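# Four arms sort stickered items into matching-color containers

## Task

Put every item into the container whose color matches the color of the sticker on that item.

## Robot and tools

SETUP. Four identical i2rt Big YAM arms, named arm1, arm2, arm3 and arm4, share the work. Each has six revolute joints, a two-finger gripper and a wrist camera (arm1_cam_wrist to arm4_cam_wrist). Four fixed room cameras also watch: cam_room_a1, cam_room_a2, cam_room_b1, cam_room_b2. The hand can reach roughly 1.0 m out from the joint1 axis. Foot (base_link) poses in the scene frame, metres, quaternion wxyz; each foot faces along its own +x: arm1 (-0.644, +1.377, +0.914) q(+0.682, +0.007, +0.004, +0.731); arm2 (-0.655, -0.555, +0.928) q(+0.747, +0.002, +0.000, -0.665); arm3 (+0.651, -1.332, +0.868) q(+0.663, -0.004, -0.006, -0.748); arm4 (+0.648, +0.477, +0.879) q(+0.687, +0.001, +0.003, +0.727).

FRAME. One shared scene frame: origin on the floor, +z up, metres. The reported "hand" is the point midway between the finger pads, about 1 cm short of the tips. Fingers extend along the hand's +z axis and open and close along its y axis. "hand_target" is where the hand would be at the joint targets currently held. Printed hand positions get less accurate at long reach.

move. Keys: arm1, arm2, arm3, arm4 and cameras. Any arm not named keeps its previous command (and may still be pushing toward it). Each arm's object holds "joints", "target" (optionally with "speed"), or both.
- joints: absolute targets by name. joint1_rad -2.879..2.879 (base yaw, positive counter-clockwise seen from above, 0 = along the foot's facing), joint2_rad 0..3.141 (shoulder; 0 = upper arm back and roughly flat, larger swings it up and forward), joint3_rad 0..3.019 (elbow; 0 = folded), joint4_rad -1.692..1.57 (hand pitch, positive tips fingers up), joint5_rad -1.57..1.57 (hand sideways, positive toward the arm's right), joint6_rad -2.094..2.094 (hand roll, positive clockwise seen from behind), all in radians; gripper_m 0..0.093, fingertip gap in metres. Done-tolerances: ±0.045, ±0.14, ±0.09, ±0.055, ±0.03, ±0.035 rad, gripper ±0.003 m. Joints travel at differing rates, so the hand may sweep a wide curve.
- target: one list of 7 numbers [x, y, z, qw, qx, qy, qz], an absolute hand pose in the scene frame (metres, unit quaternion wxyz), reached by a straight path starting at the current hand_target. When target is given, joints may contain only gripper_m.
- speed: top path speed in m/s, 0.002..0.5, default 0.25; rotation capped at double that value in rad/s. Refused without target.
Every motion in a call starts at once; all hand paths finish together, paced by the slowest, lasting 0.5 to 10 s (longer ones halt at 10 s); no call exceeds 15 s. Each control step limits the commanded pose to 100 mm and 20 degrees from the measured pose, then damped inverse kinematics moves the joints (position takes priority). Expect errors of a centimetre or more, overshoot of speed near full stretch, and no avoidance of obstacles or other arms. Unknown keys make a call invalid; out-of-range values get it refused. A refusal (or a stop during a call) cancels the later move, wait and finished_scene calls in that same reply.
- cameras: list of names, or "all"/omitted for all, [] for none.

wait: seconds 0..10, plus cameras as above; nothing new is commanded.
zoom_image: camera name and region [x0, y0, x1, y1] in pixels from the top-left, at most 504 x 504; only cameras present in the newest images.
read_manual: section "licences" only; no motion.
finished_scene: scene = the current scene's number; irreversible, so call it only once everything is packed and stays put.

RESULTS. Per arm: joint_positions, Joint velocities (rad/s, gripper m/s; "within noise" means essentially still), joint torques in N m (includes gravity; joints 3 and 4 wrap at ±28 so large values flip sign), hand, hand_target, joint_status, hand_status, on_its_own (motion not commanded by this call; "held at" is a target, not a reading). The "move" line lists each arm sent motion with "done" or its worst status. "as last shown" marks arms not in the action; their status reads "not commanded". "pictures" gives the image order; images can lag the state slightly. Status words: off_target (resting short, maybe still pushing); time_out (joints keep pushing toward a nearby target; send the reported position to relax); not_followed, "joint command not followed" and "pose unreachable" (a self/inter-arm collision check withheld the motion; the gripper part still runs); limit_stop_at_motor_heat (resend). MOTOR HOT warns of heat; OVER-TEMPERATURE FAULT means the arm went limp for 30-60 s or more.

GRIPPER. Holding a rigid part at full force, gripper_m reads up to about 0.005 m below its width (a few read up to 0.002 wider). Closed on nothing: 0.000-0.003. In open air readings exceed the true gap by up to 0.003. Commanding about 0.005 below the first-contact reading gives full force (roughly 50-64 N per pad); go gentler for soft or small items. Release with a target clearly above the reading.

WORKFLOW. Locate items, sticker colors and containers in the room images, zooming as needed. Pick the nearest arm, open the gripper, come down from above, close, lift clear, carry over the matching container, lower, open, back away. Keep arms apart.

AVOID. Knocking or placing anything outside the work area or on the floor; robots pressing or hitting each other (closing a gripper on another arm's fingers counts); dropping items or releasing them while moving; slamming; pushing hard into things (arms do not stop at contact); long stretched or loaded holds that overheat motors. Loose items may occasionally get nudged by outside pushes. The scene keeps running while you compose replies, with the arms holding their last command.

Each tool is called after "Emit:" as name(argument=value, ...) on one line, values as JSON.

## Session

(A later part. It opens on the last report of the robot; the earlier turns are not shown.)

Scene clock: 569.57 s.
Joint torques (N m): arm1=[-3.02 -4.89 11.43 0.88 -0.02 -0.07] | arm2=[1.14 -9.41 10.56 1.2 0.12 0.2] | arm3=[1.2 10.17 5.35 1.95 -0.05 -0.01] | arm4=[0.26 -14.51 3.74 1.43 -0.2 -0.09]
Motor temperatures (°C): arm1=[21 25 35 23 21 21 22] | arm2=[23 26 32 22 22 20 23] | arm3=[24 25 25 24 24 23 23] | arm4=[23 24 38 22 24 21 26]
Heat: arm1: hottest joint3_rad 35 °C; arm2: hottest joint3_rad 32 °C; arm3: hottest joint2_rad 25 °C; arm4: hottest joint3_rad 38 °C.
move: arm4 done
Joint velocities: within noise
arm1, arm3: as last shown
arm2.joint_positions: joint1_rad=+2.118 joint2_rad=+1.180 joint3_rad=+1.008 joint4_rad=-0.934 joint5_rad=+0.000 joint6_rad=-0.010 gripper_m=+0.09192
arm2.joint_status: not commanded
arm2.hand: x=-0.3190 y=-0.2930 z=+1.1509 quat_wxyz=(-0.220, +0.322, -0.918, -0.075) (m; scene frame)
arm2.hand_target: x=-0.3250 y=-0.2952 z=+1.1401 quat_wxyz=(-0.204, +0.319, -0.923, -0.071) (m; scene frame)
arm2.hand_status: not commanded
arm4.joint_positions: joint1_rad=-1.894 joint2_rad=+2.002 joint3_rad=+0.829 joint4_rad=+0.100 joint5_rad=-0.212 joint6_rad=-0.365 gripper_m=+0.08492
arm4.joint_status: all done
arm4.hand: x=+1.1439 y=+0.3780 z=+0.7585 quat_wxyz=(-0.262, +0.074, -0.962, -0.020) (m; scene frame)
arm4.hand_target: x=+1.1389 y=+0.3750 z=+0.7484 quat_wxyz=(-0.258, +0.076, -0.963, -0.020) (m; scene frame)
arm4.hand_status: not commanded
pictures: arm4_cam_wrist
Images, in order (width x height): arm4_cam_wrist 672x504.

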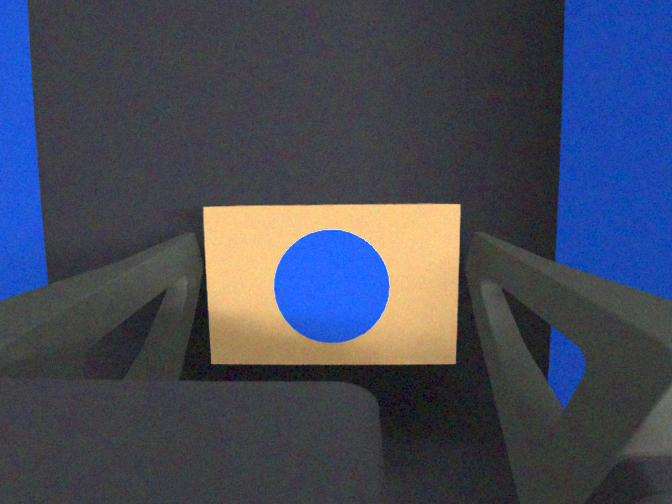

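Emit:
move(arm4={"target": [1.105, 0.369, 0.84, 0.258, -0.0758, 0.9629, 0.0203], "speed": 0.15}, cameras=["arm4_cam_wrist"])

Emit:
move(arm4={"target": [1.06, 0.369, 1.0, 0.258, -0.0758, 0.9629, 0.0203], "speed": 0.3}, cameras=[])

Emit:
move(arm4={"joints": {"joint1_rad": 0.902, "joint2_rad": 0.807, "joint3_rad": 1.118, "joint4_rad": -1.37, "joint5_rad": 0, "joint6_rad": 0, "gripper_m": 0.093}}, cameras=["arm4_cam_wrist"])

Scene clock: 579.40 s.
Joint torques (N m): arm1=[-2.9 -5.95 11.48 0.77 -0.03 -0.09] | arm2=[1.26 -9.52 10.56 1.22 0.14 0.2] | arm3=[1.26 10.05 5.37 1.99 -0.05 0] | arm4=[0.03 -13.86 5.05 0.42 -0.18 -0.1]
Motor temperatures (°C): arm1=[21 25 35 23 21 21 22] | arm2=[23 26 32 22 22 20 23] | arm3=[24 25 25 24 24 23 23] | arm4=[22 24 36 22 24 21 26]
Heat: arm1: hottest joint3_rad 35 °C; arm2: hottest joint3_rad 32 °C; arm3: hottest joint2_rad 25 °C; arm4: hottest joint3_rad 36 °C.
move: arm4 done
Joint velocities: within noise
arm1, arm2: as last shown
arm3.joint_positions: joint1_rad=+0.075 joint2_rad=+0.276 joint3_rad=+1.523 joint4_rad=-1.599 joint5_rad=-0.185 joint6_rad=-0.597 gripper_m=+0.09396
arm3.joint_status: not commanded
arm3.hand: x=+0.6803 y=-1.3506 z=+1.4452 quat_wxyz=(-0.326, -0.350, -0.735, +0.481) (m; scene frame)
arm3.hand_target: x=+0.6804 y=-1.3484 z=+1.4507 quat_wxyz=(-0.328, -0.347, -0.731, +0.487) (m; scene frame)
arm3.hand_status: not commanded
arm4.joint_positions: joint1_rad=-1.936 joint2_rad=+1.720 joint3_rad=+0.742 joint4_rad=-0.097 joint5_rad=-0.231 joint6_rad=-0.401 gripper_m=+0.08492
arm4.joint_status: not commanded
arm4.hand: x=+1.1107 y=+0.3705 z=+0.8430 quat_wxyz=(-0.265, +0.073, -0.961, -0.019) (m; scene frame)
arm4.hand_target: x=+1.1050 y=+0.3690 z=+0.8400 quat_wxyz=(-0.258, +0.076, -0.963, -0.020) (m; scene frame)
arm4.hand_status: done (0.007 m and 0.9 deg from the pose sent, 0.091 m and 0.5 deg at the start)
pictures: arm4_cam_wrist
Images, in order (width x height): arm4_cam_wrist 672x504.

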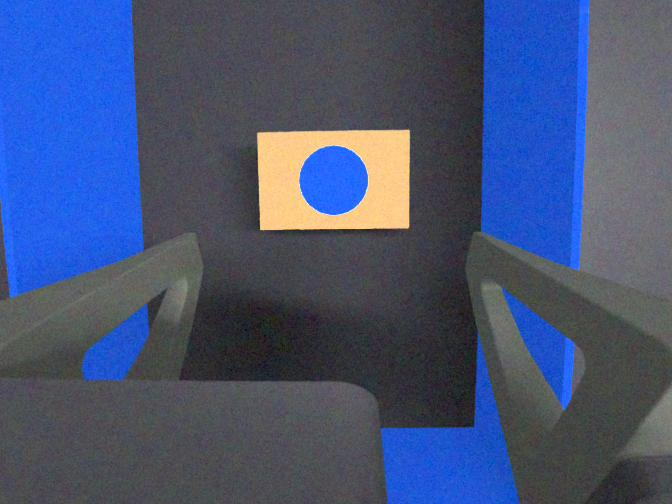

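Scene clock: 580.67 s.
Joint torques (N m): arm1=[-2.61 -5.36 11.48 0.85 -0.02 -0.04] | arm2=[1.14 -9.41 10.55 1.21 0.13 0.2] | arm3=[1.26 9.93 5.35 1.98 -0.05 -0.01] | arm4=[-0.09 -9.17 10.82 0.32 -0.2 -0.11]
Motor temperatures (°C): arm1=[21 25 35 23 21 21 22] | arm2=[23 26 32 22 22 20 23] | arm3=[24 25 25 24 24 23 23] | arm4=[22 24 36 22 24 21 26]
Heat: arm1: hottest joint3_rad 35 °C; arm2: hottest joint3_rad 32 °C; arm3: hottest joint2_rad 25 °C; arm4: hottest joint3_rad 36 °C.
move: arm4 off_target
Joint velocities: within noise
arm1.joint_positions: joint1_rad=-2.247 joint2_rad=+1.150 joint3_rad=+1.017 joint4_rad=-0.976 joint5_rad=-0.008 joint6_rad=+0.004 gripper_m=+0.09196
arm1.joint_status: not commanded
arm1.hand: x=-0.2970 y=+1.1394 z=+1.1409 quat_wxyz=(-0.212, -0.292, -0.931, +0.065) (m; scene frame)
arm1.hand_target: x=-0.3000 y=+1.1361 z=+1.1399 quat_wxyz=(-0.206, -0.294, -0.931, +0.065) (m; scene frame)
arm1.hand_status: not commanded
arm2, arm3: as last shown
arm4.joint_positions: joint1_rad=-1.978 joint2_rad=+1.264 joint3_rad=+0.752 joint4_rad=-0.613 joint5_rad=-0.250 joint6_rad=-0.440 gripper_m=+0.08492
arm4.joint_status: not commanded
arm4.hand: x=+1.0470 y=+0.3768 z=+0.9856 quat_wxyz=(-0.247, +0.071, -0.966, -0.026) (m; scene frame)
arm4.hand_target: x=+1.0593 y=+0.3692 z=+1.0000 quat_wxyz=(-0.258, +0.076, -0.963, -0.020) (m; scene frame)
arm4.hand_status: off_target (0.021 m and 1.6 deg from the pose sent, 0.165 m and 0.9 deg at the start)
pictures: none
No camera images: "cameras" was empty.

Scene clock: 582.97 s.
Joint torques (N m): arm1=[-2.43 -5.66 11.26 0.69 -0.07 -0.07] | arm2=[1.14 -9.47 10.59 1.18 0.13 0.2] | arm3=[1.26 9.99 5.33 1.95 -0.05 -0.01] | arm4=[0.79 -3.78 9.26 0.46 0.18 0.13]
Motor temperatures (°C): arm1=[21 25 35 23 21 21 22] | arm2=[23 26 32 22 22 20 23] | arm3=[24 25 25 24 24 23 23] | arm4=[22 24 36 22 24 21 26]
Heat: arm1: hottest joint3_rad 35 °C; arm2: hottest joint3_rad 32 °C; arm3: hottest joint2_rad 25 °C; arm4: hottest joint3_rad 36 °C.
move: arm4 done
Joint velocities: within noise
arm1, arm2, arm3: as last shown
arm4.joint_positions: joint1_rad=+0.899 joint2_rad=+0.814 joint3_rad=+1.112 joint4_rad=-1.359 joint5_rad=-0.002 joint6_rad=-0.012 gripper_m=+0.09293
arm4.joint_status: all done
arm4.hand: x=+0.4075 y=+0.6498 z=+1.2299 quat_wxyz=(-0.074, +0.923, -0.288, -0.242) (m; scene frame)
arm4.hand_target: x=+0.4100 y=+0.6474 z=+1.2334 quat_wxyz=(-0.074, +0.922, -0.292, -0.243) (m; scene frame)
arm4.hand_status: not commanded
pictures: arm4_cam_wrist
Images, in order (width x height): arm4_cam_wrist 672x504.

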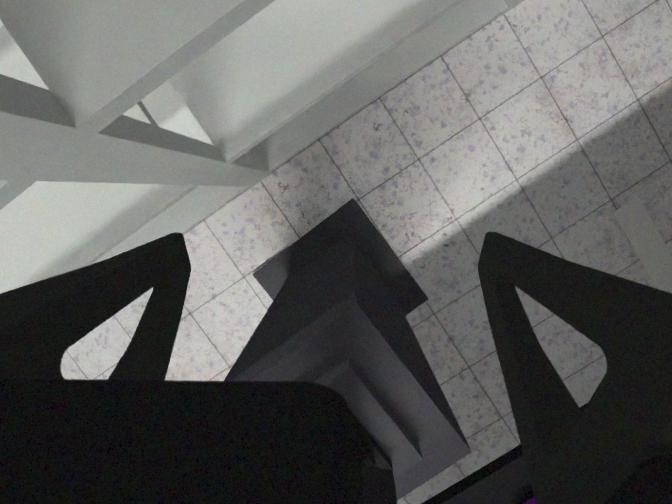

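Emit:
move(arm4={"target": [0.304, 0.7185, 1.15, 0.0776, -0.9215, 0.2896, 0.2469], "speed": 0.3}, cameras=[])

Emit:
move(arm4={"target": [0.042, 0.898, 1.12, 0.0776, -0.9215, 0.2896, 0.2469], "speed": 0.3}, cameras=["arm4_cam_wrist"])

Scene clock: 592.47 s.
Joint torques (N m): arm1=[-2.67 -5.42 11.44 0.76 -0.05 -0.06] | arm2=[1.26 -9.47 10.58 1.24 0.13 0.2] | arm3=[1.38 10.11 5.31 1.99 -0.05 -0.01] | arm4=[1.08 -9.41 9.63 1.43 0.22 0.11]
Motor temperatures (°C): arm1=[21 25 35 23 21 21 22] | arm2=[23 26 32 22 22 20 23] | arm3=[24 25 25 24 24 23 23] | arm4=[22 24 36 22 24 21 25]
Heat: arm1: hottest joint3_rad 35 °C; arm2: hottest joint3_rad 32 °C; arm3: hottest joint2_rad 25 °C; arm4: hottest joint3_rad 36 °C.
move: arm4 done
Joint velocities: within noise
arm1, arm2, arm3: as last shown
arm4.joint_positions: joint1_rad=+0.901 joint2_rad=+1.124 joint3_rad=+1.063 joint4_rad=-1.020 joint5_rad=+0.004 joint6_rad=-0.012 gripper_m=+0.09293
arm4.joint_status: not commanded
arm4.hand: x=+0.3091 y=+0.7187 z=+1.1414 quat_wxyz=(-0.074, +0.926, -0.288, -0.232) (m; scene frame)
arm4.hand_target: x=+0.3041 y=+0.7184 z=+1.1502 quat_wxyz=(-0.077, +0.921, -0.290, -0.247) (m; scene frame)
arm4.hand_status: done (0.010 m and 1.8 deg from the pose sent, 0.148 m and 0.7 deg at the start)
pictures: none
No camera images: "cameras" was empty.

Scene clock: 594.40 s.
Joint torques (N m): arm1=[-2.78 -5.42 11.34 0.77 -0.03 -0.05] | arm2=[1.26 -9.35 10.56 1.22 0.13 0.2] | arm3=[1.32 10.11 5.31 1.99 -0.04 -0.01] | arm4=[1.67 -21.66 13.04 0.42 0.17 0.17]
Motor temperatures (°C): arm1=[21 25 35 23 21 21 22] | arm2=[23 26 32 22 22 20 23] | arm3=[24 25 25 24 24 23 23] | arm4=[22 24 37 22 24 21 25]
Heat: arm1: hottest joint3_rad 35 °C; arm2: hottest joint3_rad 32 °C; arm3: hottest joint2_rad 25 °C; arm4: hottest joint3_rad 37 °C.
move: arm4 off_target
Joint velocities: within noise
arm1, arm2, arm3: as last shown
arm4.joint_positions: joint1_rad=+0.902 joint2_rad=+1.955 joint3_rad=+1.917 joint4_rad=-1.035 joint5_rad=+0.004 joint6_rad=-0.011 gripper_m=+0.09293
arm4.joint_status: not commanded
arm4.hand: x=+0.0555 y=+0.8960 z=+1.1064 quat_wxyz=(-0.075, +0.925, -0.288, -0.236) (m; scene frame)
arm4.hand_target: x=+0.0427 y=+0.8974 z=+1.1201 quat_wxyz=(-0.078, +0.921, -0.289, -0.248) (m; scene frame)
arm4.hand_status: off_target (0.019 m and 1.4 deg from the pose sent, 0.322 m and 1.8 deg at the start)
pictures: arm4_cam_wrist
Images, in order (width x height): arm4_cam_wrist 672x504.

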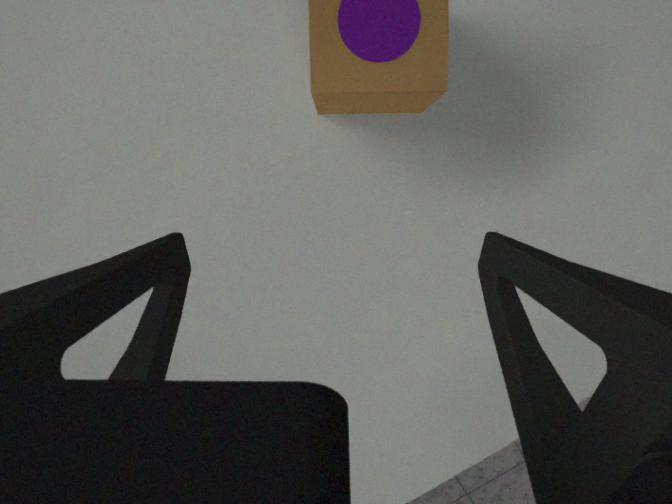

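Emit:
move(arm4={"target": [-0.004, 0.955, 1.082, 0.0776, -0.9215, 0.2896, 0.2469], "speed": 0.15}, cameras=["arm4_cam_wrist"])

Scene clock: 601.87 s.
Joint torques (N m): arm1=[-2.9 -4.84 11.48 0.84 -0.07 0] | arm2=[1.26 -9.52 10.59 1.21 0.13 0.2] | arm3=[1.2 9.99 5.35 1.95 -0.04 -0.01] | arm4=[0.38 -24.59 13.08 0.42 -0.06 -0.04]
Motor temperatures (°C): arm1=[21 25 35 23 21 21 22] | arm2=[23 26 32 22 22 20 23] | arm3=[24 25 25 24 24 23 23] | arm4=[22 24 37 22 24 21 25]
Heat: arm1: hottest joint3_rad 35 °C; arm2: hottest joint3_rad 32 °C; arm3: hottest joint2_rad 25 °C; arm4: hottest joint3_rad 37 °C.
move: arm4 off_target
Joint velocities: within noise
arm1, arm2, arm3: as last shown
arm4.joint_positions: joint1_rad=+0.889 joint2_rad=+2.192 joint3_rad=+2.218 joint4_rad=-1.092 joint5_rad=-0.003 joint6_rad=-0.012 gripper_m=+0.09293
arm4.joint_status: not commanded
arm4.hand: x=+0.0017 y=+0.9454 z=+1.0747 quat_wxyz=(-0.075, +0.923, -0.293, -0.240) (m; scene frame)
arm4.hand_target: x=-0.0034 y=+0.9547 z=+1.0819 quat_wxyz=(-0.078, +0.921, -0.290, -0.248) (m; scene frame)
arm4.hand_status: off_target (0.013 m and 1.0 deg from the pose sent, 0.087 m and 1.4 deg at the start)
pictures: arm4_cam_wrist
Images, in order (width x height): arm4_cam_wrist 672x504.

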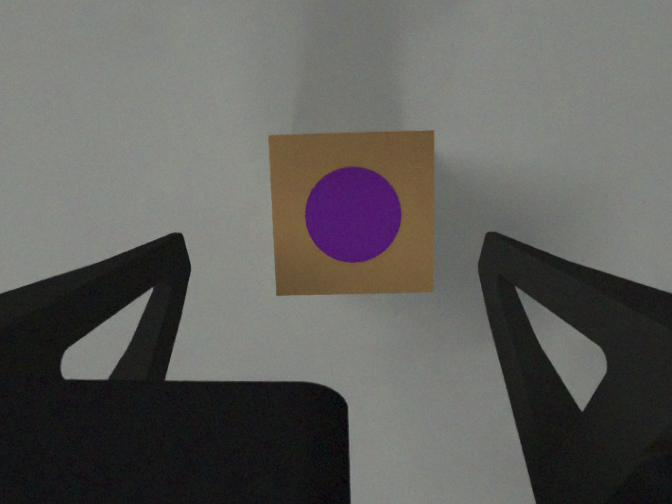

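Emit:
move(arm4={"target": [-0.016, 0.968, 1.027, 0.0776, -0.9215, 0.2896, 0.2469], "speed": 0.08}, cameras=["arm4_cam_wrist"])

Scene clock: 609.07 s.
Joint torques (N m): arm1=[-2.49 -5.6 11.49 0.84 0.01 -0.05] | arm2=[1.26 -9.47 10.58 1.22 0.13 0.2] | arm3=[1.26 10.05 5.3 1.95 -0.03 -0.01] | arm4=[0.32 -24.53 11.26 1.35 -0.06 -0.07]
Motor temperatures (°C): arm1=[21 25 35 23 21 21 22] | arm2=[23 26 32 22 22 20 23] | arm3=[24 25 25 24 24 23 23] | arm4=[22 26 39 22 24 21 25]
Heat: arm1: hottest joint3_rad 35 °C; arm2: hottest joint3_rad 32 °C; arm3: hottest joint2_rad 25 °C; arm4: hottest joint3_rad 39 °C.
move: arm4 off_target
Joint velocities: within noise
arm1, arm2, arm3: as last shown
arm4.joint_positions: joint1_rad=+0.886 joint2_rad=+2.250 joint3_rad=+2.218 joint4_rad=-1.027 joint5_rad=-0.006 joint6_rad=-0.014 gripper_m=+0.09293
arm4.joint_status: not commanded
arm4.hand: x=-0.0110 y=+0.9561 z=+1.0363 quat_wxyz=(-0.075, +0.922, -0.292, -0.243) (m; scene frame)
arm4.hand_target: x=-0.0153 y=+0.9677 z=+1.0272 quat_wxyz=(-0.078, +0.921, -0.290, -0.247) (m; scene frame)
arm4.hand_status: off_target (0.016 m and 0.7 deg from the pose sent, 0.056 m and 1.0 deg at the start)
pictures: arm4_cam_wrist
Images, in order (width x height): arm4_cam_wrist 672x504.

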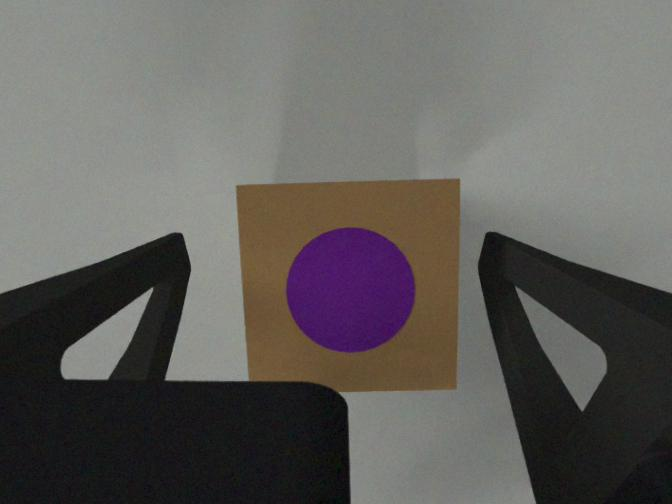

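Emit:
move(arm4={"target": [-0.015, 0.974, 1.013, 0.0776, -0.9215, 0.2896, 0.2469], "speed": 0.08}, cameras=["arm4_cam_wrist"])

Emit:
move(arm4={"joints": {"gripper_m": 0.045}}, cameras=["arm4_cam_wrist"])

Scene clock: 613.93 s.
Joint torques (N m): arm1=[-2.67 -5.48 11.48 0.95 -0.05 -0.04] | arm2=[1.14 -9.41 10.58 1.2 0.13 0.2] | arm3=[1.26 10.11 5.35 1.98 -0.04 -0.01] | arm4=[0.38 -24.35 10.14 1.4 -0.02 -0.09]
Motor temperatures (°C): arm1=[21 25 35 23 21 21 22] | arm2=[23 26 32 22 22 20 23] | arm3=[24 25 25 24 24 23 23] | arm4=[22 25 39 22 24 21 25]
Heat: arm1: hottest joint3_rad 35 °C; arm2: hottest joint3_rad 32 °C; arm3: hottest joint2_rad 25 °C; arm4: hottest joint3_rad 39 °C.
move: arm4 off_target
Joint velocities: within noise
arm1, arm3: as last shown
arm2.joint_positions: joint1_rad=+2.118 joint2_rad=+1.180 joint3_rad=+1.008 joint4_rad=-0.934 joint5_rad=+0.000 joint6_rad=-0.010 gripper_m=+0.09192
arm2.joint_status: not commanded
arm2.hand: x=-0.3190 y=-0.2930 z=+1.1509 quat_wxyz=(-0.220, +0.322, -0.918, -0.075) (m; scene frame)
arm2.hand_target: x=-0.3250 y=-0.2952 z=+1.1401 quat_wxyz=(-0.204, +0.319, -0.923, -0.071) (m; scene frame)
arm2.hand_status: not commanded
arm4.joint_positions: joint1_rad=+0.878 joint2_rad=+2.253 joint3_rad=+2.218 joint4_rad=-1.003 joint5_rad=-0.009 joint6_rad=-0.019 gripper_m=+0.09293
arm4.joint_status: not commanded
arm4.hand: x=-0.0115 y=+0.9645 z=+1.0375 quat_wxyz=(-0.078, +0.919, -0.292, -0.253) (m; scene frame)
arm4.hand_target: x=-0.0139 y=+0.9731 z=+1.0132 quat_wxyz=(-0.078, +0.921, -0.290, -0.247) (m; scene frame)
arm4.hand_status: off_target (0.027 m and 0.8 deg from the pose sent, 0.030 m and 0.7 deg at the start)
pictures: arm4_cam_wrist
Images, in order (width x height): arm4_cam_wrist 672x504.

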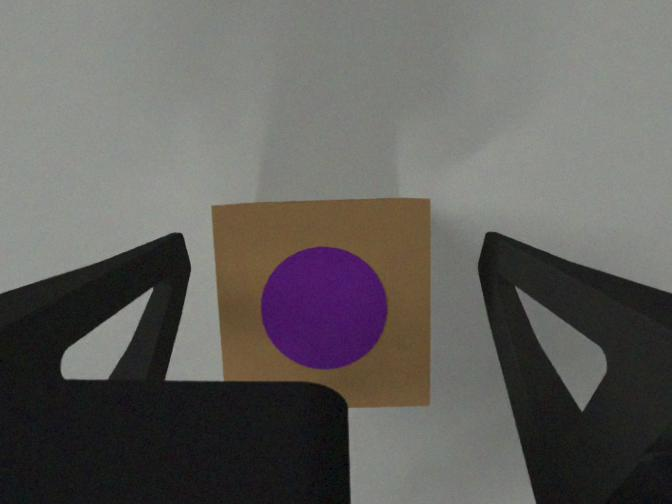

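Scene clock: 614.53 s.
Joint torques (N m): arm1=[-3.14 -5.48 11.34 0.69 -0.05 -0.04] | arm2=[1.2 -9.47 10.54 1.24 0.14 0.2] | arm3=[1.2 9.99 5.37 1.98 -0.06 -0.01] | arm4=[0.38 -24.53 10.32 1.36 -0.01 -0.09]
Motor temperatures (°C): arm1=[21 25 35 23 21 21 22] | arm2=[23 26 32 22 22 20 23] | arm3=[24 25 25 24 24 23 23] | arm4=[22 25 39 22 24 21 25]
Heat: arm1: hottest joint3_rad 35 °C; arm2: hottest joint3_rad 32 °C; arm3: hottest joint2_rad 25 °C; arm4: hottest joint3_rad 39 °C.
move: arm4 off_target
Joint velocities: within noise
arm1, arm2: as last shown
arm3.joint_positions: joint1_rad=+0.075 joint2_rad=+0.276 joint3_rad=+1.523 joint4_rad=-1.599 joint5_rad=-0.185 joint6_rad=-0.597 gripper_m=+0.09396
arm3.joint_status: not commanded
arm3.hand: x=+0.6803 y=-1.3506 z=+1.4452 quat_wxyz=(-0.326, -0.350, -0.735, +0.481) (m; scene frame)
arm3.hand_target: x=+0.6804 y=-1.3484 z=+1.4507 quat_wxyz=(-0.328, -0.347, -0.731, +0.487) (m; scene frame)
arm3.hand_status: not commanded
arm4.joint_positions: joint1_rad=+0.878 joint2_rad=+2.253 joint3_rad=+2.218 joint4_rad=-1.002 joint5_rad=-0.010 joint6_rad=-0.022 gripper_m=+0.05333
arm4.joint_status: gripper_m off_target (ended at +0.05336, target +0.04500)
arm4.hand: x=-0.0117 y=+0.9644 z=+1.0376 quat_wxyz=(-0.078, +0.919, -0.291, -0.253) (m; scene frame)
arm4.hand_target: x=-0.0139 y=+0.9731 z=+1.0133 quat_wxyz=(-0.078, +0.921, -0.290, -0.247) (m; scene frame)
arm4.hand_status: not commanded
pictures: arm4_cam_wrist
Images, in order (width x height): arm4_cam_wrist 672x504.

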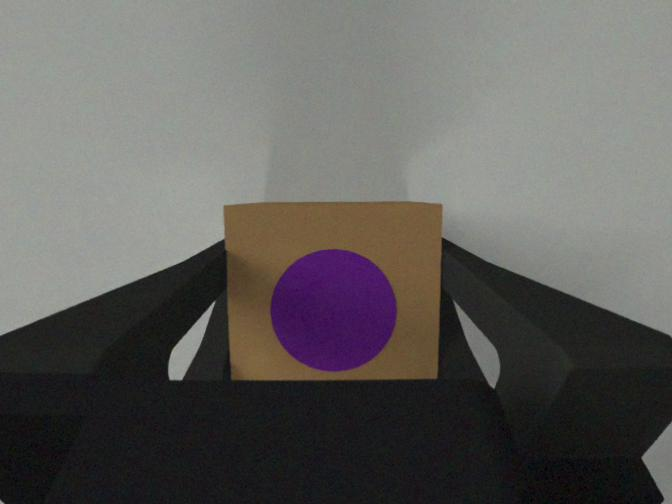

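Emit:
move(arm4={"target": [0.02, 0.945, 1.16, 0.0776, -0.9215, 0.2896, 0.2469], "speed": 0.15}, cameras=["arm4_cam_wrist"])

Emit:
move(arm4={"target": [0.32, 0.722, 1.18, 0.0776, -0.9215, 0.2896, 0.2469], "speed": 0.3}, cameras=["arm4_cam_wrist"])

Emit:
move(arm4={"target": [0.41, 0.648, 1.25, 0.0776, -0.9215, 0.2896, 0.2469], "speed": 0.3}, cameras=["arm4_cam_wrist"])

Scene clock: 623.13 s.
Joint torques (N m): arm1=[-3.08 -4.66 11.44 0.85 -0.06 -0.02] | arm2=[1.2 -9.41 10.54 1.18 0.13 0.2] | arm3=[1.2 10.17 5.33 1.94 -0.05 -0.01] | arm4=[0.85 -26.23 12.57 0.4 0.09 -0.01]
Motor temperatures (°C): arm1=[21 25 35 23 21 21 21] | arm2=[23 26 32 22 22 20 23] | arm3=[24 25 25 24 24 23 23] | arm4=[22 27 39 22 24 21 26]
Heat: arm1: hottest joint3_rad 35 °C; arm2: hottest joint3_rad 32 °C; arm3: hottest joint2_rad 25 °C; arm4: hottest joint3_rad 39 °C.
move: arm4 off_target
Joint velocities: within noise
arm1.joint_positions: joint1_rad=-2.247 joint2_rad=+1.150 joint3_rad=+1.017 joint4_rad=-0.976 joint5_rad=-0.008 joint6_rad=+0.004 gripper_m=+0.09196
arm1.joint_status: not commanded
arm1.hand: x=-0.2970 y=+1.1394 z=+1.1409 quat_wxyz=(-0.212, -0.292, -0.931, +0.065) (m; scene frame)
arm1.hand_target: x=-0.3000 y=+1.1361 z=+1.1399 quat_wxyz=(-0.206, -0.294, -0.931, +0.065) (m; scene frame)
arm1.hand_status: not commanded
arm2, arm3: as last shown
arm4.joint_positions: joint1_rad=+0.878 joint2_rad=+2.155 joint3_rad=+2.320 joint4_rad=-1.257 joint5_rad=-0.010 joint6_rad=-0.022 gripper_m=+0.05333
arm4.joint_status: not commanded
arm4.hand: x=+0.0230 y=+0.9394 z=+1.1339 quat_wxyz=(-0.070, +0.926, -0.293, -0.228) (m; scene frame)
arm4.hand_target: x=+0.0208 y=+0.9443 z=+1.1599 quat_wxyz=(-0.078, +0.921, -0.290, -0.247) (m; scene frame)
arm4.hand_status: off_target (0.027 m and 2.4 deg from the pose sent, 0.128 m and 0.8 deg at the start)
pictures: arm4_cam_wrist
Images, in order (width x height): arm4_cam_wrist 672x504.

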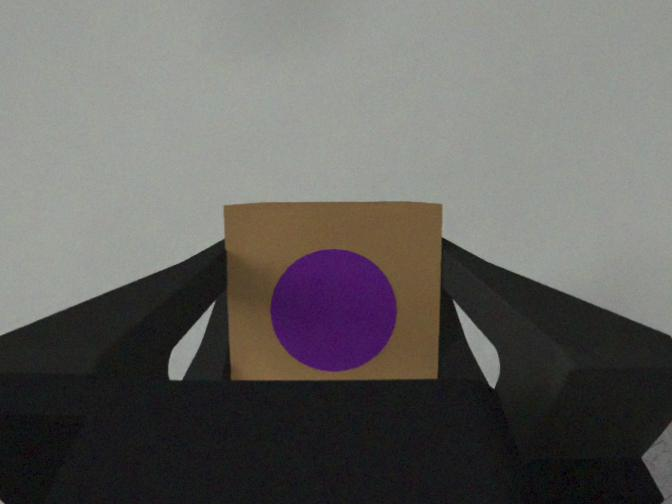

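Scene clock: 625.03 s.
Joint torques (N m): arm1=[-2.55 -6.01 11.28 0.68 -0.05 -0.04] | arm2=[1.32 -9.52 10.58 1.22 0.13 0.2] | arm3=[1.38 10.11 5.33 1.95 -0.04 -0.01] | arm4=[1.03 -6.53 9.36 0.53 0.06 -0.02]
Motor temperatures (°C): arm1=[21 25 35 23 21 21 21] | arm2=[23 26 32 22 22 20 23] | arm3=[24 25 25 24 24 23 23] | arm4=[22 27 39 22 24 21 26]
Heat: arm1: hottest joint3_rad 35 °C; arm2: hottest joint3_rad 32 °C; arm3: hottest joint2_rad 25 °C; arm4: hottest joint3_rad 39 °C.
move: arm4 done
Joint velocities: within noise
arm1, arm2, arm3: as last shown
arm4.joint_positions: joint1_rad=+0.878 joint2_rad=+1.073 joint3_rad=+1.128 joint4_rad=-1.083 joint5_rad=-0.010 joint6_rad=-0.022 gripper_m=+0.05333
arm4.joint_status: not commanded
arm4.hand: x=+0.3196 y=+0.7205 z=+1.1861 quat_wxyz=(-0.080, +0.918, -0.291, -0.257) (m; scene frame)
arm4.hand_target: x=+0.3200 y=+0.7219 z=+1.1800 quat_wxyz=(-0.077, +0.922, -0.290, -0.247) (m; scene frame)
arm4.hand_status: done (0.006 m and 1.3 deg from the pose sent, 0.371 m and 2.5 deg at the start)
pictures: arm4_cam_wrist
Images, in order (width x height): arm4_cam_wrist 672x504.

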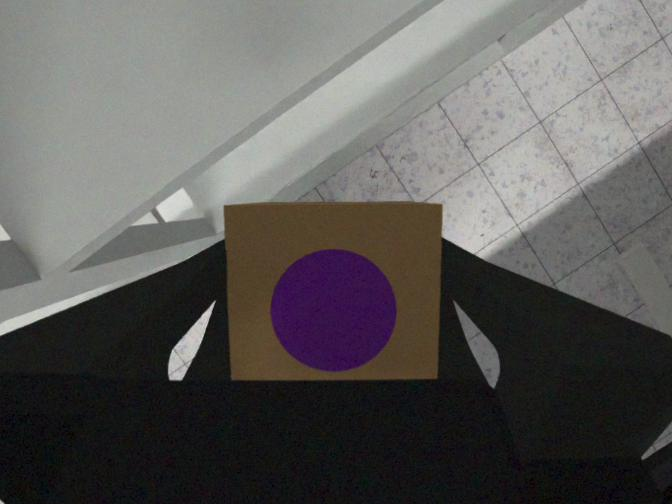

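Scene clock: 626.27 s.
Joint torques (N m): arm1=[-2.84 -5.07 11.54 0.81 0 -0.07] | arm2=[1.14 -9.47 10.55 1.21 0.13 0.2] | arm3=[1.26 10.17 5.34 1.96 -0.04 -0.01] | arm4=[1.61 -2.32 12.12 0.47 0.19 0.21]
Motor temperatures (°C): arm1=[21 25 35 23 21 21 21] | arm2=[23 26 32 22 22 20 23] | arm3=[24 25 25 24 24 23 23] | arm4=[22 27 39 22 24 21 26]
Heat: arm1: hottest joint3_rad 35 °C; arm2: hottest joint3_rad 32 °C; arm3: hottest joint2_rad 25 °C; arm4: hottest joint3_rad 39 °C.
move: arm4 off_target
Joint velocities: within noise
arm1, arm2, arm3: as last shown
arm4.joint_positions: joint1_rad=+0.893 joint2_rad=+0.808 joint3_rad=+1.119 joint4_rad=-1.388 joint5_rad=-0.001 joint6_rad=-0.020 gripper_m=+0.05333
arm4.joint_status: not commanded
arm4.hand: x=+0.4142 y=+0.6473 z=+1.2314 quat_wxyz=(-0.074, +0.926, -0.288, -0.234) (m; scene frame)
arm4.hand_target: x=+0.4103 y=+0.6479 z=+1.2497 quat_wxyz=(-0.077, +0.921, -0.290, -0.247) (m; scene frame)
arm4.hand_status: off_target (0.019 m and 1.6 deg from the pose sent, 0.132 m and 1.3 deg at the start)
pictures: arm4_cam_wrist
Images, in order (width x height): arm4_cam_wrist 672x504.

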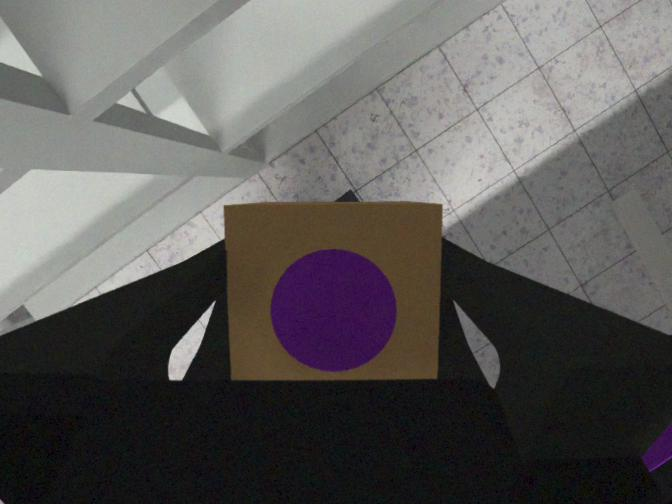

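Emit:
move(arm4={"joints": {"joint1_rad": -1.141}}, cameras=["arm4_cam_wrist"])

Emit:
move(arm4={"target": [1.10, 0.715, 1.0, 0.2549, -0.1677, 0.9512, 0.0449], "speed": 0.25}, cameras=["arm4_cam_wrist", "cam_room_a2"])

Scene clock: 643.47 s.
Joint torques (N m): arm1=[-3.02 -5.13 11.48 0.72 -0.03 -0.07] | arm2=[1.2 -9.52 10.56 1.24 0.13 0.2] | arm3=[1.26 10.17 5.33 1.95 -0.05 0] | arm4=[0.38 -2.73 12 0.43 0 0.15]
Motor temperatures (°C): arm1=[21 25 35 23 21 21 21] | arm2=[23 26 32 22 22 20 23] | arm3=[24 25 25 24 24 23 23] | arm4=[22 25 40 22 24 21 26]
Heat: arm1: hottest joint3_rad 35 °C; arm2: hottest joint3_rad 32 °C; arm3: hottest joint2_rad 25 °C; arm4: hottest joint3_rad 40 °C.
move: arm4 done
Joint velocities: within noise
arm1, arm2, arm3: as last shown
arm4.joint_positions: joint1_rad=-1.138 joint2_rad=+0.811 joint3_rad=+1.119 joint4_rad=-1.388 joint5_rad=+0.004 joint6_rad=-0.018 gripper_m=+0.05338
arm4.joint_status: all done
arm4.hand: x=+0.9062 y=+0.6139 z=+1.2285 quat_wxyz=(-0.235, +0.243, -0.940, -0.054) (m; scene frame)
arm4.hand_target: x=+0.9091 y=+0.6148 z=+1.2475 quat_wxyz=(-0.249, +0.235, -0.938, -0.059) (m; scene frame)
arm4.hand_status: not commanded
pictures: arm4_cam_wrist
Images, in order (width x height): arm4_cam_wrist 672x504.

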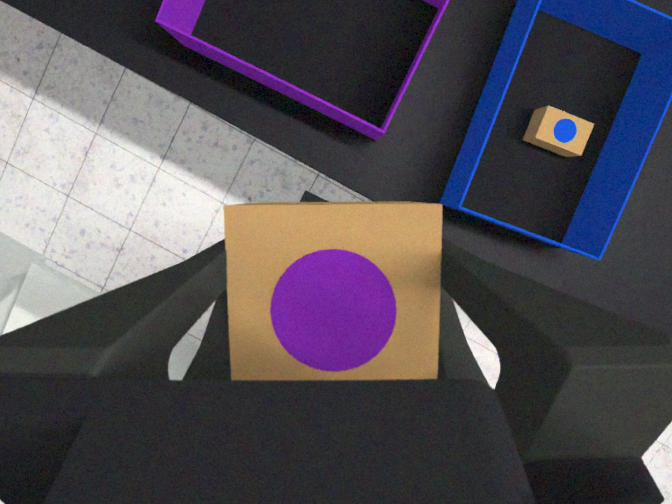

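Scene clock: 645.47 s.
Joint torques (N m): arm1=[-3.02 -4.95 11.56 0.69 -0.05 -0.05] | arm2=[1.2 -9.41 10.56 1.22 0.14 0.19] | arm3=[1.32 10.17 5.33 2.02 -0.05 -0.02] | arm4=[1.08 -13.68 10.06 1.28 0.31 0.19]
Motor temperatures (°C): arm1=[21 25 35 23 21 21 21] | arm2=[23 26 32 22 22 20 23] | arm3=[24 25 25 24 24 23 23] | arm4=[22 25 40 22 24 21 26]
Heat: arm1: hottest joint3_rad 35 °C; arm2: hottest joint3_rad 32 °C; arm3: hottest joint2_rad 25 °C; arm4: hottest joint3_rad 40 °C.
move: arm4 off_target
Joint velocities: within noise
arm1, arm2, arm3: as last shown
arm4.joint_positions: joint1_rad=-1.125 joint2_rad=+1.466 joint3_rad=+0.949 joint4_rad=-0.580 joint5_rad=+0.076 joint6_rad=+0.128 gripper_m=+0.05338
arm4.joint_status: not commanded
arm4.hand: x=+1.0878 y=+0.7035 z=+0.9837 quat_wxyz=(-0.232, +0.172, -0.957, -0.036) (m; scene frame)
arm4.hand_target: x=+1.0994 y=+0.7146 z=+1.0005 quat_wxyz=(-0.255, +0.168, -0.951, -0.045) (m; scene frame)
arm4.hand_status: off_target (0.023 m and 2.9 deg from the pose sent, 0.316 m and 9.1 deg at the start)
pictures: arm4_cam_wrist, cam_room_a2
Images, in order (width x height): arm4_cam_wrist 672x504, cam_room_a2 672x504.

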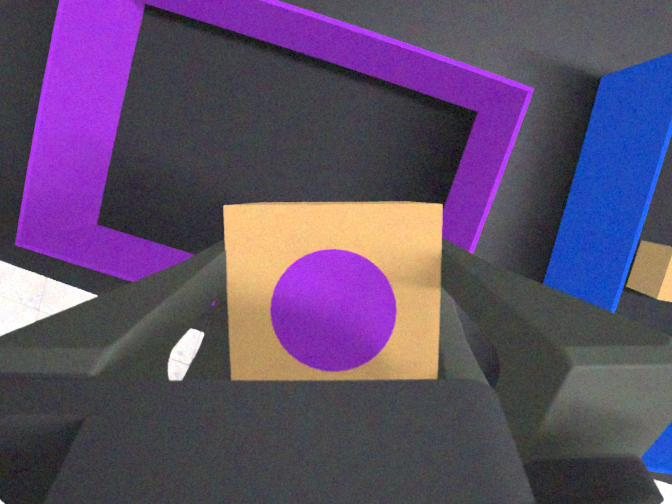

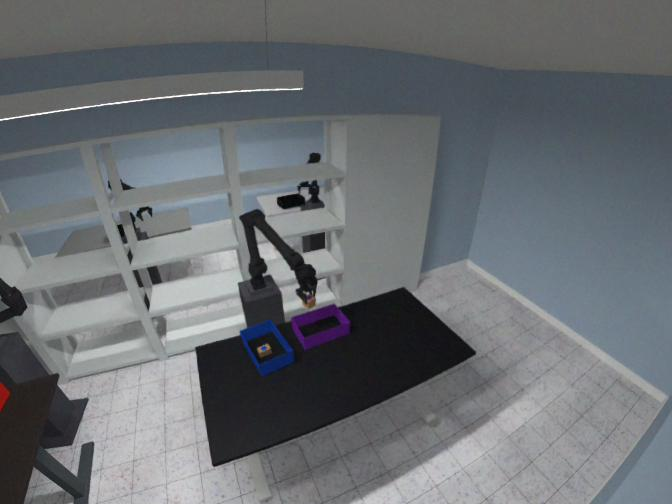

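Emit:
move(arm4={"target": [1.118, 0.754, 0.83, 0.2549, -0.1677, 0.9512, 0.0449], "speed": 0.2}, cameras=["arm4_cam_wrist", "cam_room_a2"])

Emit:
zoom_image(camera="cam_room_a2", region=[260, 260, 380, 360])

Scene clock: 657.10 s.
Joint torques (N m): arm1=[-3.49 -5.89 11.44 0.77 -0.04 -0.02] | arm2=[1.08 -9.52 10.58 1.22 0.13 0.2] | arm3=[1.26 9.93 5.33 1.95 -0.05 -0.01] | arm4=[1.14 -15.85 6.63 1.48 0.28 0.14]
Motor temperatures (°C): arm1=[21 25 35 23 21 21 21] | arm2=[23 26 32 22 22 20 23] | arm3=[24 25 25 24 24 23 23] | arm4=[22 25 41 22 24 21 27]
Heat: arm1: hottest joint3_rad 35 °C; arm2: hottest joint3_rad 32 °C; arm3: hottest joint2_rad 25 °C; arm4: hottest joint3_rad 41 °C.
move: arm4 off_target
Joint velocities: within noise
arm1, arm2, arm3: as last shown
arm4.joint_positions: joint1_rad=-1.068 joint2_rad=+1.857 joint3_rad=+0.917 joint4_rad=-0.137 joint5_rad=+0.104 joint6_rad=+0.176 gripper_m=+0.05338
arm4.joint_status: not commanded
arm4.hand: x=+1.1110 y=+0.7457 z=+0.8266 quat_wxyz=(-0.243, +0.173, -0.954, -0.039) (m; scene frame)
arm4.hand_target: x=+1.1177 y=+0.7538 z=+0.8300 quat_wxyz=(-0.255, +0.168, -0.951, -0.045) (m; scene frame)
arm4.hand_status: off_target (0.011 m and 1.6 deg from the pose sent, 0.164 m and 2.9 deg at the start)
pictures: arm4_cam_wrist, cam_room_a2
Images, in order (width x height): arm4_cam_wrist 672x504, cam_room_a2 672x504.

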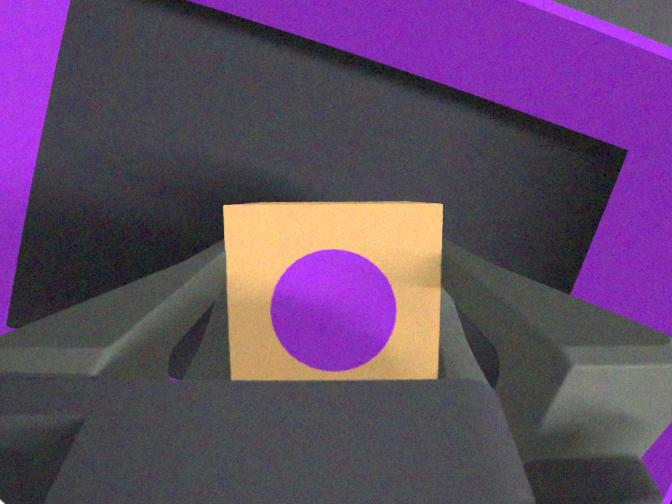

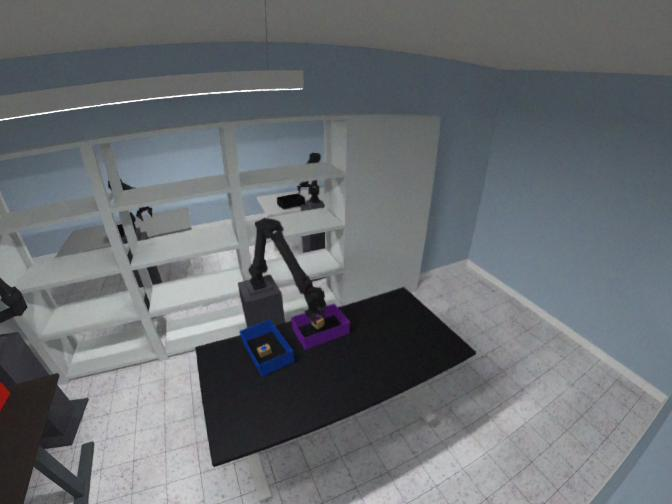

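Scaled by 4.200.

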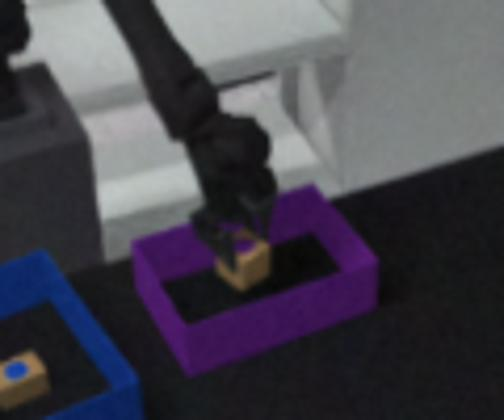

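Emit:
move(arm4={"target": [1.116, 0.752, 0.785, 0.2549, -0.1677, 0.9512, 0.0449], "speed": 0.1}, cameras=["arm4_cam_wrist"])

Emit:
move(arm4={"target": [1.114, 0.752, 0.773, 0.2549, -0.1677, 0.9512, 0.0449], "speed": 0.08}, cameras=["arm4_cam_wrist", "cam_room_a2"])

Emit:
zoom_image(camera="cam_room_a2", region=[260, 260, 380, 360])

Scene clock: 661.93 s.
Joint torques (N m): arm1=[-2.37 -5.3 11.37 0.98 -0.05 -0.06] | arm2=[1.14 -9.47 10.55 1.18 0.13 0.2] | arm3=[1.32 10.17 5.34 1.99 -0.05 -0.01] | arm4=[1.44 -16.21 5.16 1.46 0.28 0.16]
Motor temperatures (°C): arm1=[21 25 35 23 21 21 21] | arm2=[23 26 32 22 22 20 23] | arm3=[24 25 25 24 24 23 23] | arm4=[22 25 40 22 24 21 27]
Heat: arm1: hottest joint3_rad 35 °C; arm2: hottest joint3_rad 32 °C; arm3: hottest joint2_rad 25 °C; arm4: hottest joint3_rad 40 °C.
move: arm4 done
Joint velocities: within noise
arm1, arm3: as last shown
arm2.joint_positions: joint1_rad=+2.118 joint2_rad=+1.180 joint3_rad=+1.008 joint4_rad=-0.934 joint5_rad=+0.000 joint6_rad=-0.010 gripper_m=+0.09192
arm2.joint_status: not commanded
arm2.hand: x=-0.3190 y=-0.2930 z=+1.1509 quat_wxyz=(-0.220, +0.322, -0.918, -0.075) (m; scene frame)
arm2.hand_target: x=-0.3250 y=-0.2952 z=+1.1401 quat_wxyz=(-0.204, +0.319, -0.923, -0.071) (m; scene frame)
arm2.hand_status: not commanded
arm4.joint_positions: joint1_rad=-1.068 joint2_rad=+1.955 joint3_rad=+0.917 joint4_rad=-0.019 joint5_rad=+0.104 joint6_rad=+0.176 gripper_m=+0.05338
arm4.joint_status: not commanded
arm4.hand: x=+1.1158 y=+0.7487 z=+0.7898 quat_wxyz=(-0.252, +0.171, -0.951, -0.043) (m; scene frame)
arm4.hand_target: x=+1.1159 y=+0.7519 z=+0.7851 quat_wxyz=(-0.255, +0.168, -0.951, -0.045) (m; scene frame)
arm4.hand_status: done (0.006 m and 0.6 deg from the pose sent, 0.042 m and 1.6 deg at the start)
pictures: arm4_cam_wrist
Images, in order (width x height): arm4_cam_wrist 672x504.

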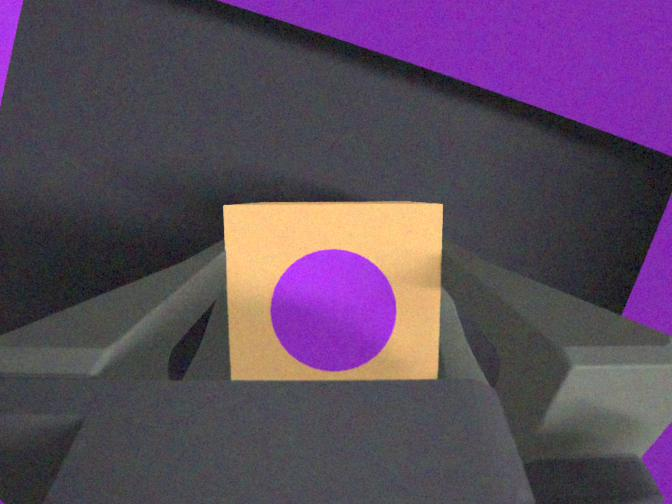

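Scene clock: 662.90 s.
Joint torques (N m): arm1=[-3.55 -4.95 11.44 0.76 -0.03 -0.07] | arm2=[1.26 -9.52 10.58 1.24 0.13 0.2] | arm3=[0.97 10.05 5.35 1.96 -0.06 -0.01] | arm4=[1.67 -15.27 4.72 1.43 0.31 0.17]
Motor temperatures (°C): arm1=[21 25 35 23 21 21 21] | arm2=[23 26 32 22 22 20 23] | arm3=[24 25 25 24 24 23 23] | arm4=[22 25 40 22 24 21 27]
Heat: arm1: hottest joint3_rad 35 °C; arm2: hottest joint3_rad 32 °C; arm3: hottest joint2_rad 25 °C; arm4: hottest joint3_rad 40 °C.
move: arm4 off_target
Joint velocities: within noise
arm1, arm2: as last shown
arm3.joint_positions: joint1_rad=+0.075 joint2_rad=+0.276 joint3_rad=+1.523 joint4_rad=-1.599 joint5_rad=-0.185 joint6_rad=-0.597 gripper_m=+0.09396
arm3.joint_status: not commanded
arm3.hand: x=+0.6803 y=-1.3506 z=+1.4452 quat_wxyz=(-0.326, -0.350, -0.735, +0.481) (m; scene frame)
arm3.hand_target: x=+0.6804 y=-1.3484 z=+1.4507 quat_wxyz=(-0.328, -0.347, -0.731, +0.487) (m; scene frame)
arm3.hand_status: not commanded
arm4.joint_positions: joint1_rad=-1.068 joint2_rad=+1.973 joint3_rad=+0.917 joint4_rad=+0.012 joint5_rad=+0.105 joint6_rad=+0.176 gripper_m=+0.05338
arm4.joint_status: not commanded
arm4.hand: x=+1.1181 y=+0.7500 z=+0.7840 quat_wxyz=(-0.258, +0.170, -0.950, -0.045) (m; scene frame)
arm4.hand_target: x=+1.1138 y=+0.7518 z=+0.7733 quat_wxyz=(-0.255, +0.168, -0.951, -0.045) (m; scene frame)
arm4.hand_status: off_target (0.012 m and 0.5 deg from the pose sent, 0.017 m and 0.6 deg at the start)
pictures: arm4_cam_wrist, cam_room_a2
Images, in order (width x height): arm4_cam_wrist 672x504, cam_room_a2 672x504.

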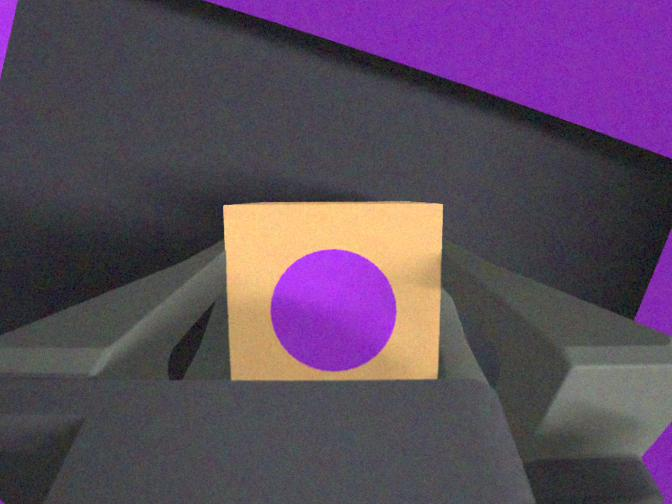

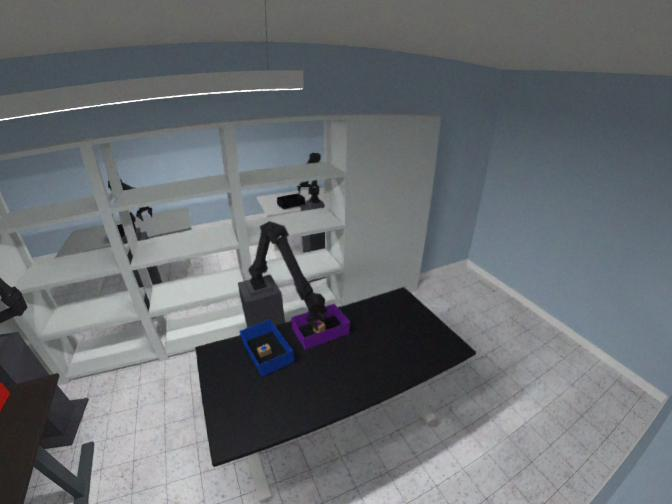

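Scaled by 4.200.

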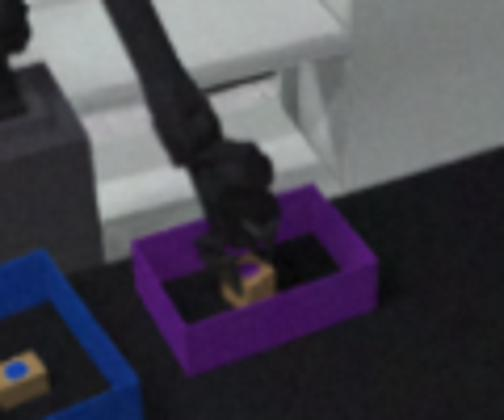

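Emit:
move(arm4={"target": [1.112, 0.752, 0.764, 0.2549, -0.1677, 0.9512, 0.0449], "speed": 0.08}, cameras=["arm4_cam_wrist"])

Scene clock: 667.13 s.
Joint torques (N m): arm1=[-2.84 -4.89 11.51 0.81 -0.04 -0.08] | arm2=[1.2 -9.41 10.55 1.21 0.13 0.19] | arm3=[1.32 10.11 5.33 1.96 -0.04 0] | arm4=[1.49 -15.09 4.3 1.4 0.29 0.21]
Motor temperatures (°C): arm1=[21 25 35 23 21 21 21] | arm2=[23 26 32 22 22 20 23] | arm3=[24 25 25 24 24 23 23] | arm4=[22 25 39 22 24 21 27]
Heat: arm1: hottest joint3_rad 35 °C; arm2: hottest joint3_rad 32 °C; arm3: hottest joint2_rad 25 °C; arm4: hottest joint3_rad 39 °C.
move: arm4 off_target
Joint velocities: within noise
arm1.joint_positions: joint1_rad=-2.247 joint2_rad=+1.150 joint3_rad=+1.017 joint4_rad=-0.976 joint5_rad=-0.008 joint6_rad=+0.004 gripper_m=+0.09196
arm1.joint_status: not commanded
arm1.hand: x=-0.2970 y=+1.1394 z=+1.1409 quat_wxyz=(-0.212, -0.292, -0.931, +0.065) (m; scene frame)
arm1.hand_target: x=-0.3000 y=+1.1361 z=+1.1399 quat_wxyz=(-0.206, -0.294, -0.931, +0.065) (m; scene frame)
arm1.hand_status: not commanded
arm2, arm3: as last shown
arm4.joint_positions: joint1_rad=-1.067 joint2_rad=+1.994 joint3_rad=+0.917 joint4_rad=+0.037 joint5_rad=+0.106 joint6_rad=+0.178 gripper_m=+0.05338
arm4.joint_status: not commanded
arm4.hand: x=+1.1182 y=+0.7505 z=+0.7762 quat_wxyz=(-0.260, +0.170, -0.949, -0.046) (m; scene frame)
arm4.hand_target: x=+1.1118 y=+0.7518 z=+0.7644 quat_wxyz=(-0.255, +0.168, -0.951, -0.045) (m; scene frame)
arm4.hand_status: off_target (0.014 m and 0.7 deg from the pose sent, 0.021 m and 0.5 deg at the start)
pictures: arm4_cam_wrist
Images, in order (width x height): arm4_cam_wrist 672x504.

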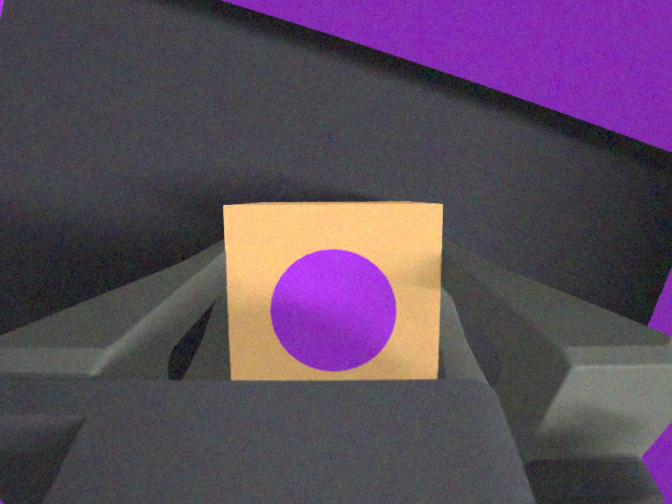

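Release now (near the predicted floor contact).

Emit:
move(arm4={"joints": {"gripper_m": 0.075}}, cameras=["arm4_cam_wrist"])

Emit:
move(arm4={"target": [1.05, 0.73, 0.90, 0.2549, -0.1677, 0.9512, 0.0449], "speed": 0.15}, cameras=["arm4_cam_wrist", "cam_room_a2"])

Scene clock: 670.40 s.
Joint torques (N m): arm1=[-2.84 -6.07 11.54 0.76 0 -0.04] | arm2=[1.14 -9.35 10.58 1.22 0.14 0.2] | arm3=[1.2 10.05 5.38 1.95 -0.05 -0.01] | arm4=[1.32 -15.27 4.34 1.31 0.26 0.17]
Motor temperatures (°C): arm1=[21 25 35 23 21 21 21] | arm2=[23 26 32 22 22 20 23] | arm3=[24 25 25 24 24 23 23] | arm4=[22 25 38 22 24 21 27]
Heat: arm1: hottest joint3_rad 35 °C; arm2: hottest joint3_rad 32 °C; arm3: hottest joint2_rad 25 °C; arm4: hottest joint3_rad 38 °C.
move: arm4 done
Joint velocities: within noise
arm1, arm2, arm3: as last shown
arm4.joint_positions: joint1_rad=-1.067 joint2_rad=+1.994 joint3_rad=+0.917 joint4_rad=+0.038 joint5_rad=+0.107 joint6_rad=+0.179 gripper_m=+0.07491
arm4.joint_status: all done
arm4.hand: x=+1.1186 y=+0.7506 z=+0.7764 quat_wxyz=(-0.261, +0.169, -0.949, -0.046) (m; scene frame)
arm4.hand_target: x=+1.1118 y=+0.7517 z=+0.7644 quat_wxyz=(-0.255, +0.168, -0.951, -0.045) (m; scene frame)
arm4.hand_status: not commanded
pictures: arm4_cam_wrist
Images, in order (width x height): arm4_cam_wrist 672x504.

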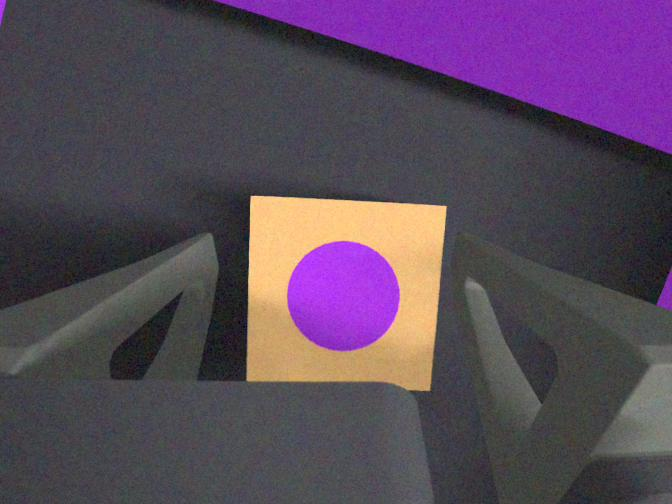

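Scene clock: 672.03 s.
Joint torques (N m): arm1=[-2.84 -5.01 11.55 0.68 -0.03 0] | arm2=[1.2 -9.41 10.58 1.2 0.13 0.2] | arm3=[1.26 10.11 5.34 2 -0.06 0] | arm4=[1.38 -13.45 6.23 0.39 0.32 0.17]
Motor temperatures (°C): arm1=[21 25 35 23 21 21 21] | arm2=[23 26 32 22 22 20 23] | arm3=[24 25 25 24 24 23 23] | arm4=[22 25 38 22 24 21 27]
Heat: arm1: hottest joint3_rad 35 °C; arm2: hottest joint3_rad 32 °C; arm3: hottest joint2_rad 25 °C; arm4: hottest joint3_rad 38 °C.
move: arm4 done
Joint velocities: within noise
arm1, arm2, arm3: as last shown
arm4.joint_positions: joint1_rad=-1.027 joint2_rad=+1.564 joint3_rad=+0.771 joint4_rad=-0.247 joint5_rad=+0.125 joint6_rad=+0.211 gripper_m=+0.07491
arm4.joint_status: not commanded
arm4.hand: x=+1.0558 y=+0.7298 z=+0.9032 quat_wxyz=(-0.262, +0.170, -0.949, -0.047) (m; scene frame)
arm4.hand_target: x=+1.0500 y=+0.7300 z=+0.9000 quat_wxyz=(-0.255, +0.168, -0.951, -0.045) (m; scene frame)
arm4.hand_status: done (0.007 m and 0.9 deg from the pose sent, 0.143 m and 0.7 deg at the start)
pictures: arm4_cam_wrist, cam_room_a2
Images, in order (width x height): arm4_cam_wrist 672x504, cam_room_a2 672x504.

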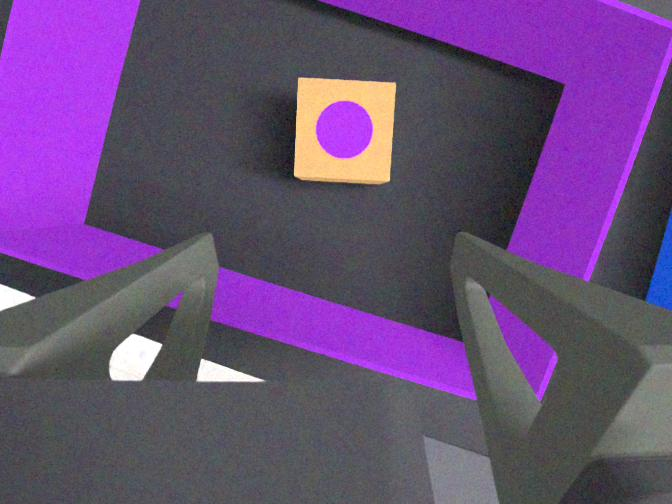

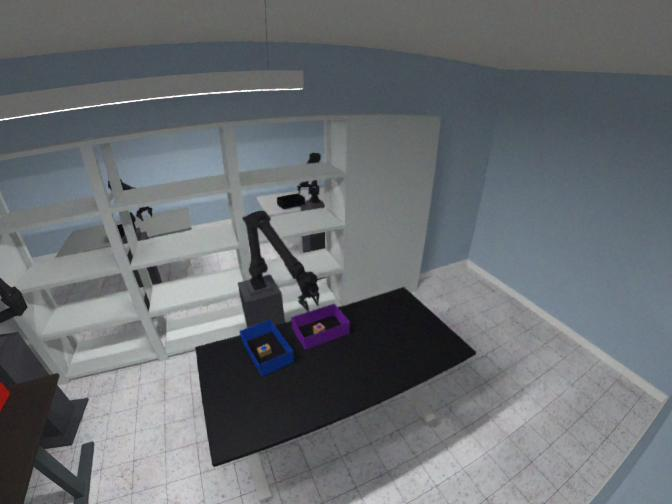

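Emit:
finished_scene(scene=1)

The scene is finished: the task was done.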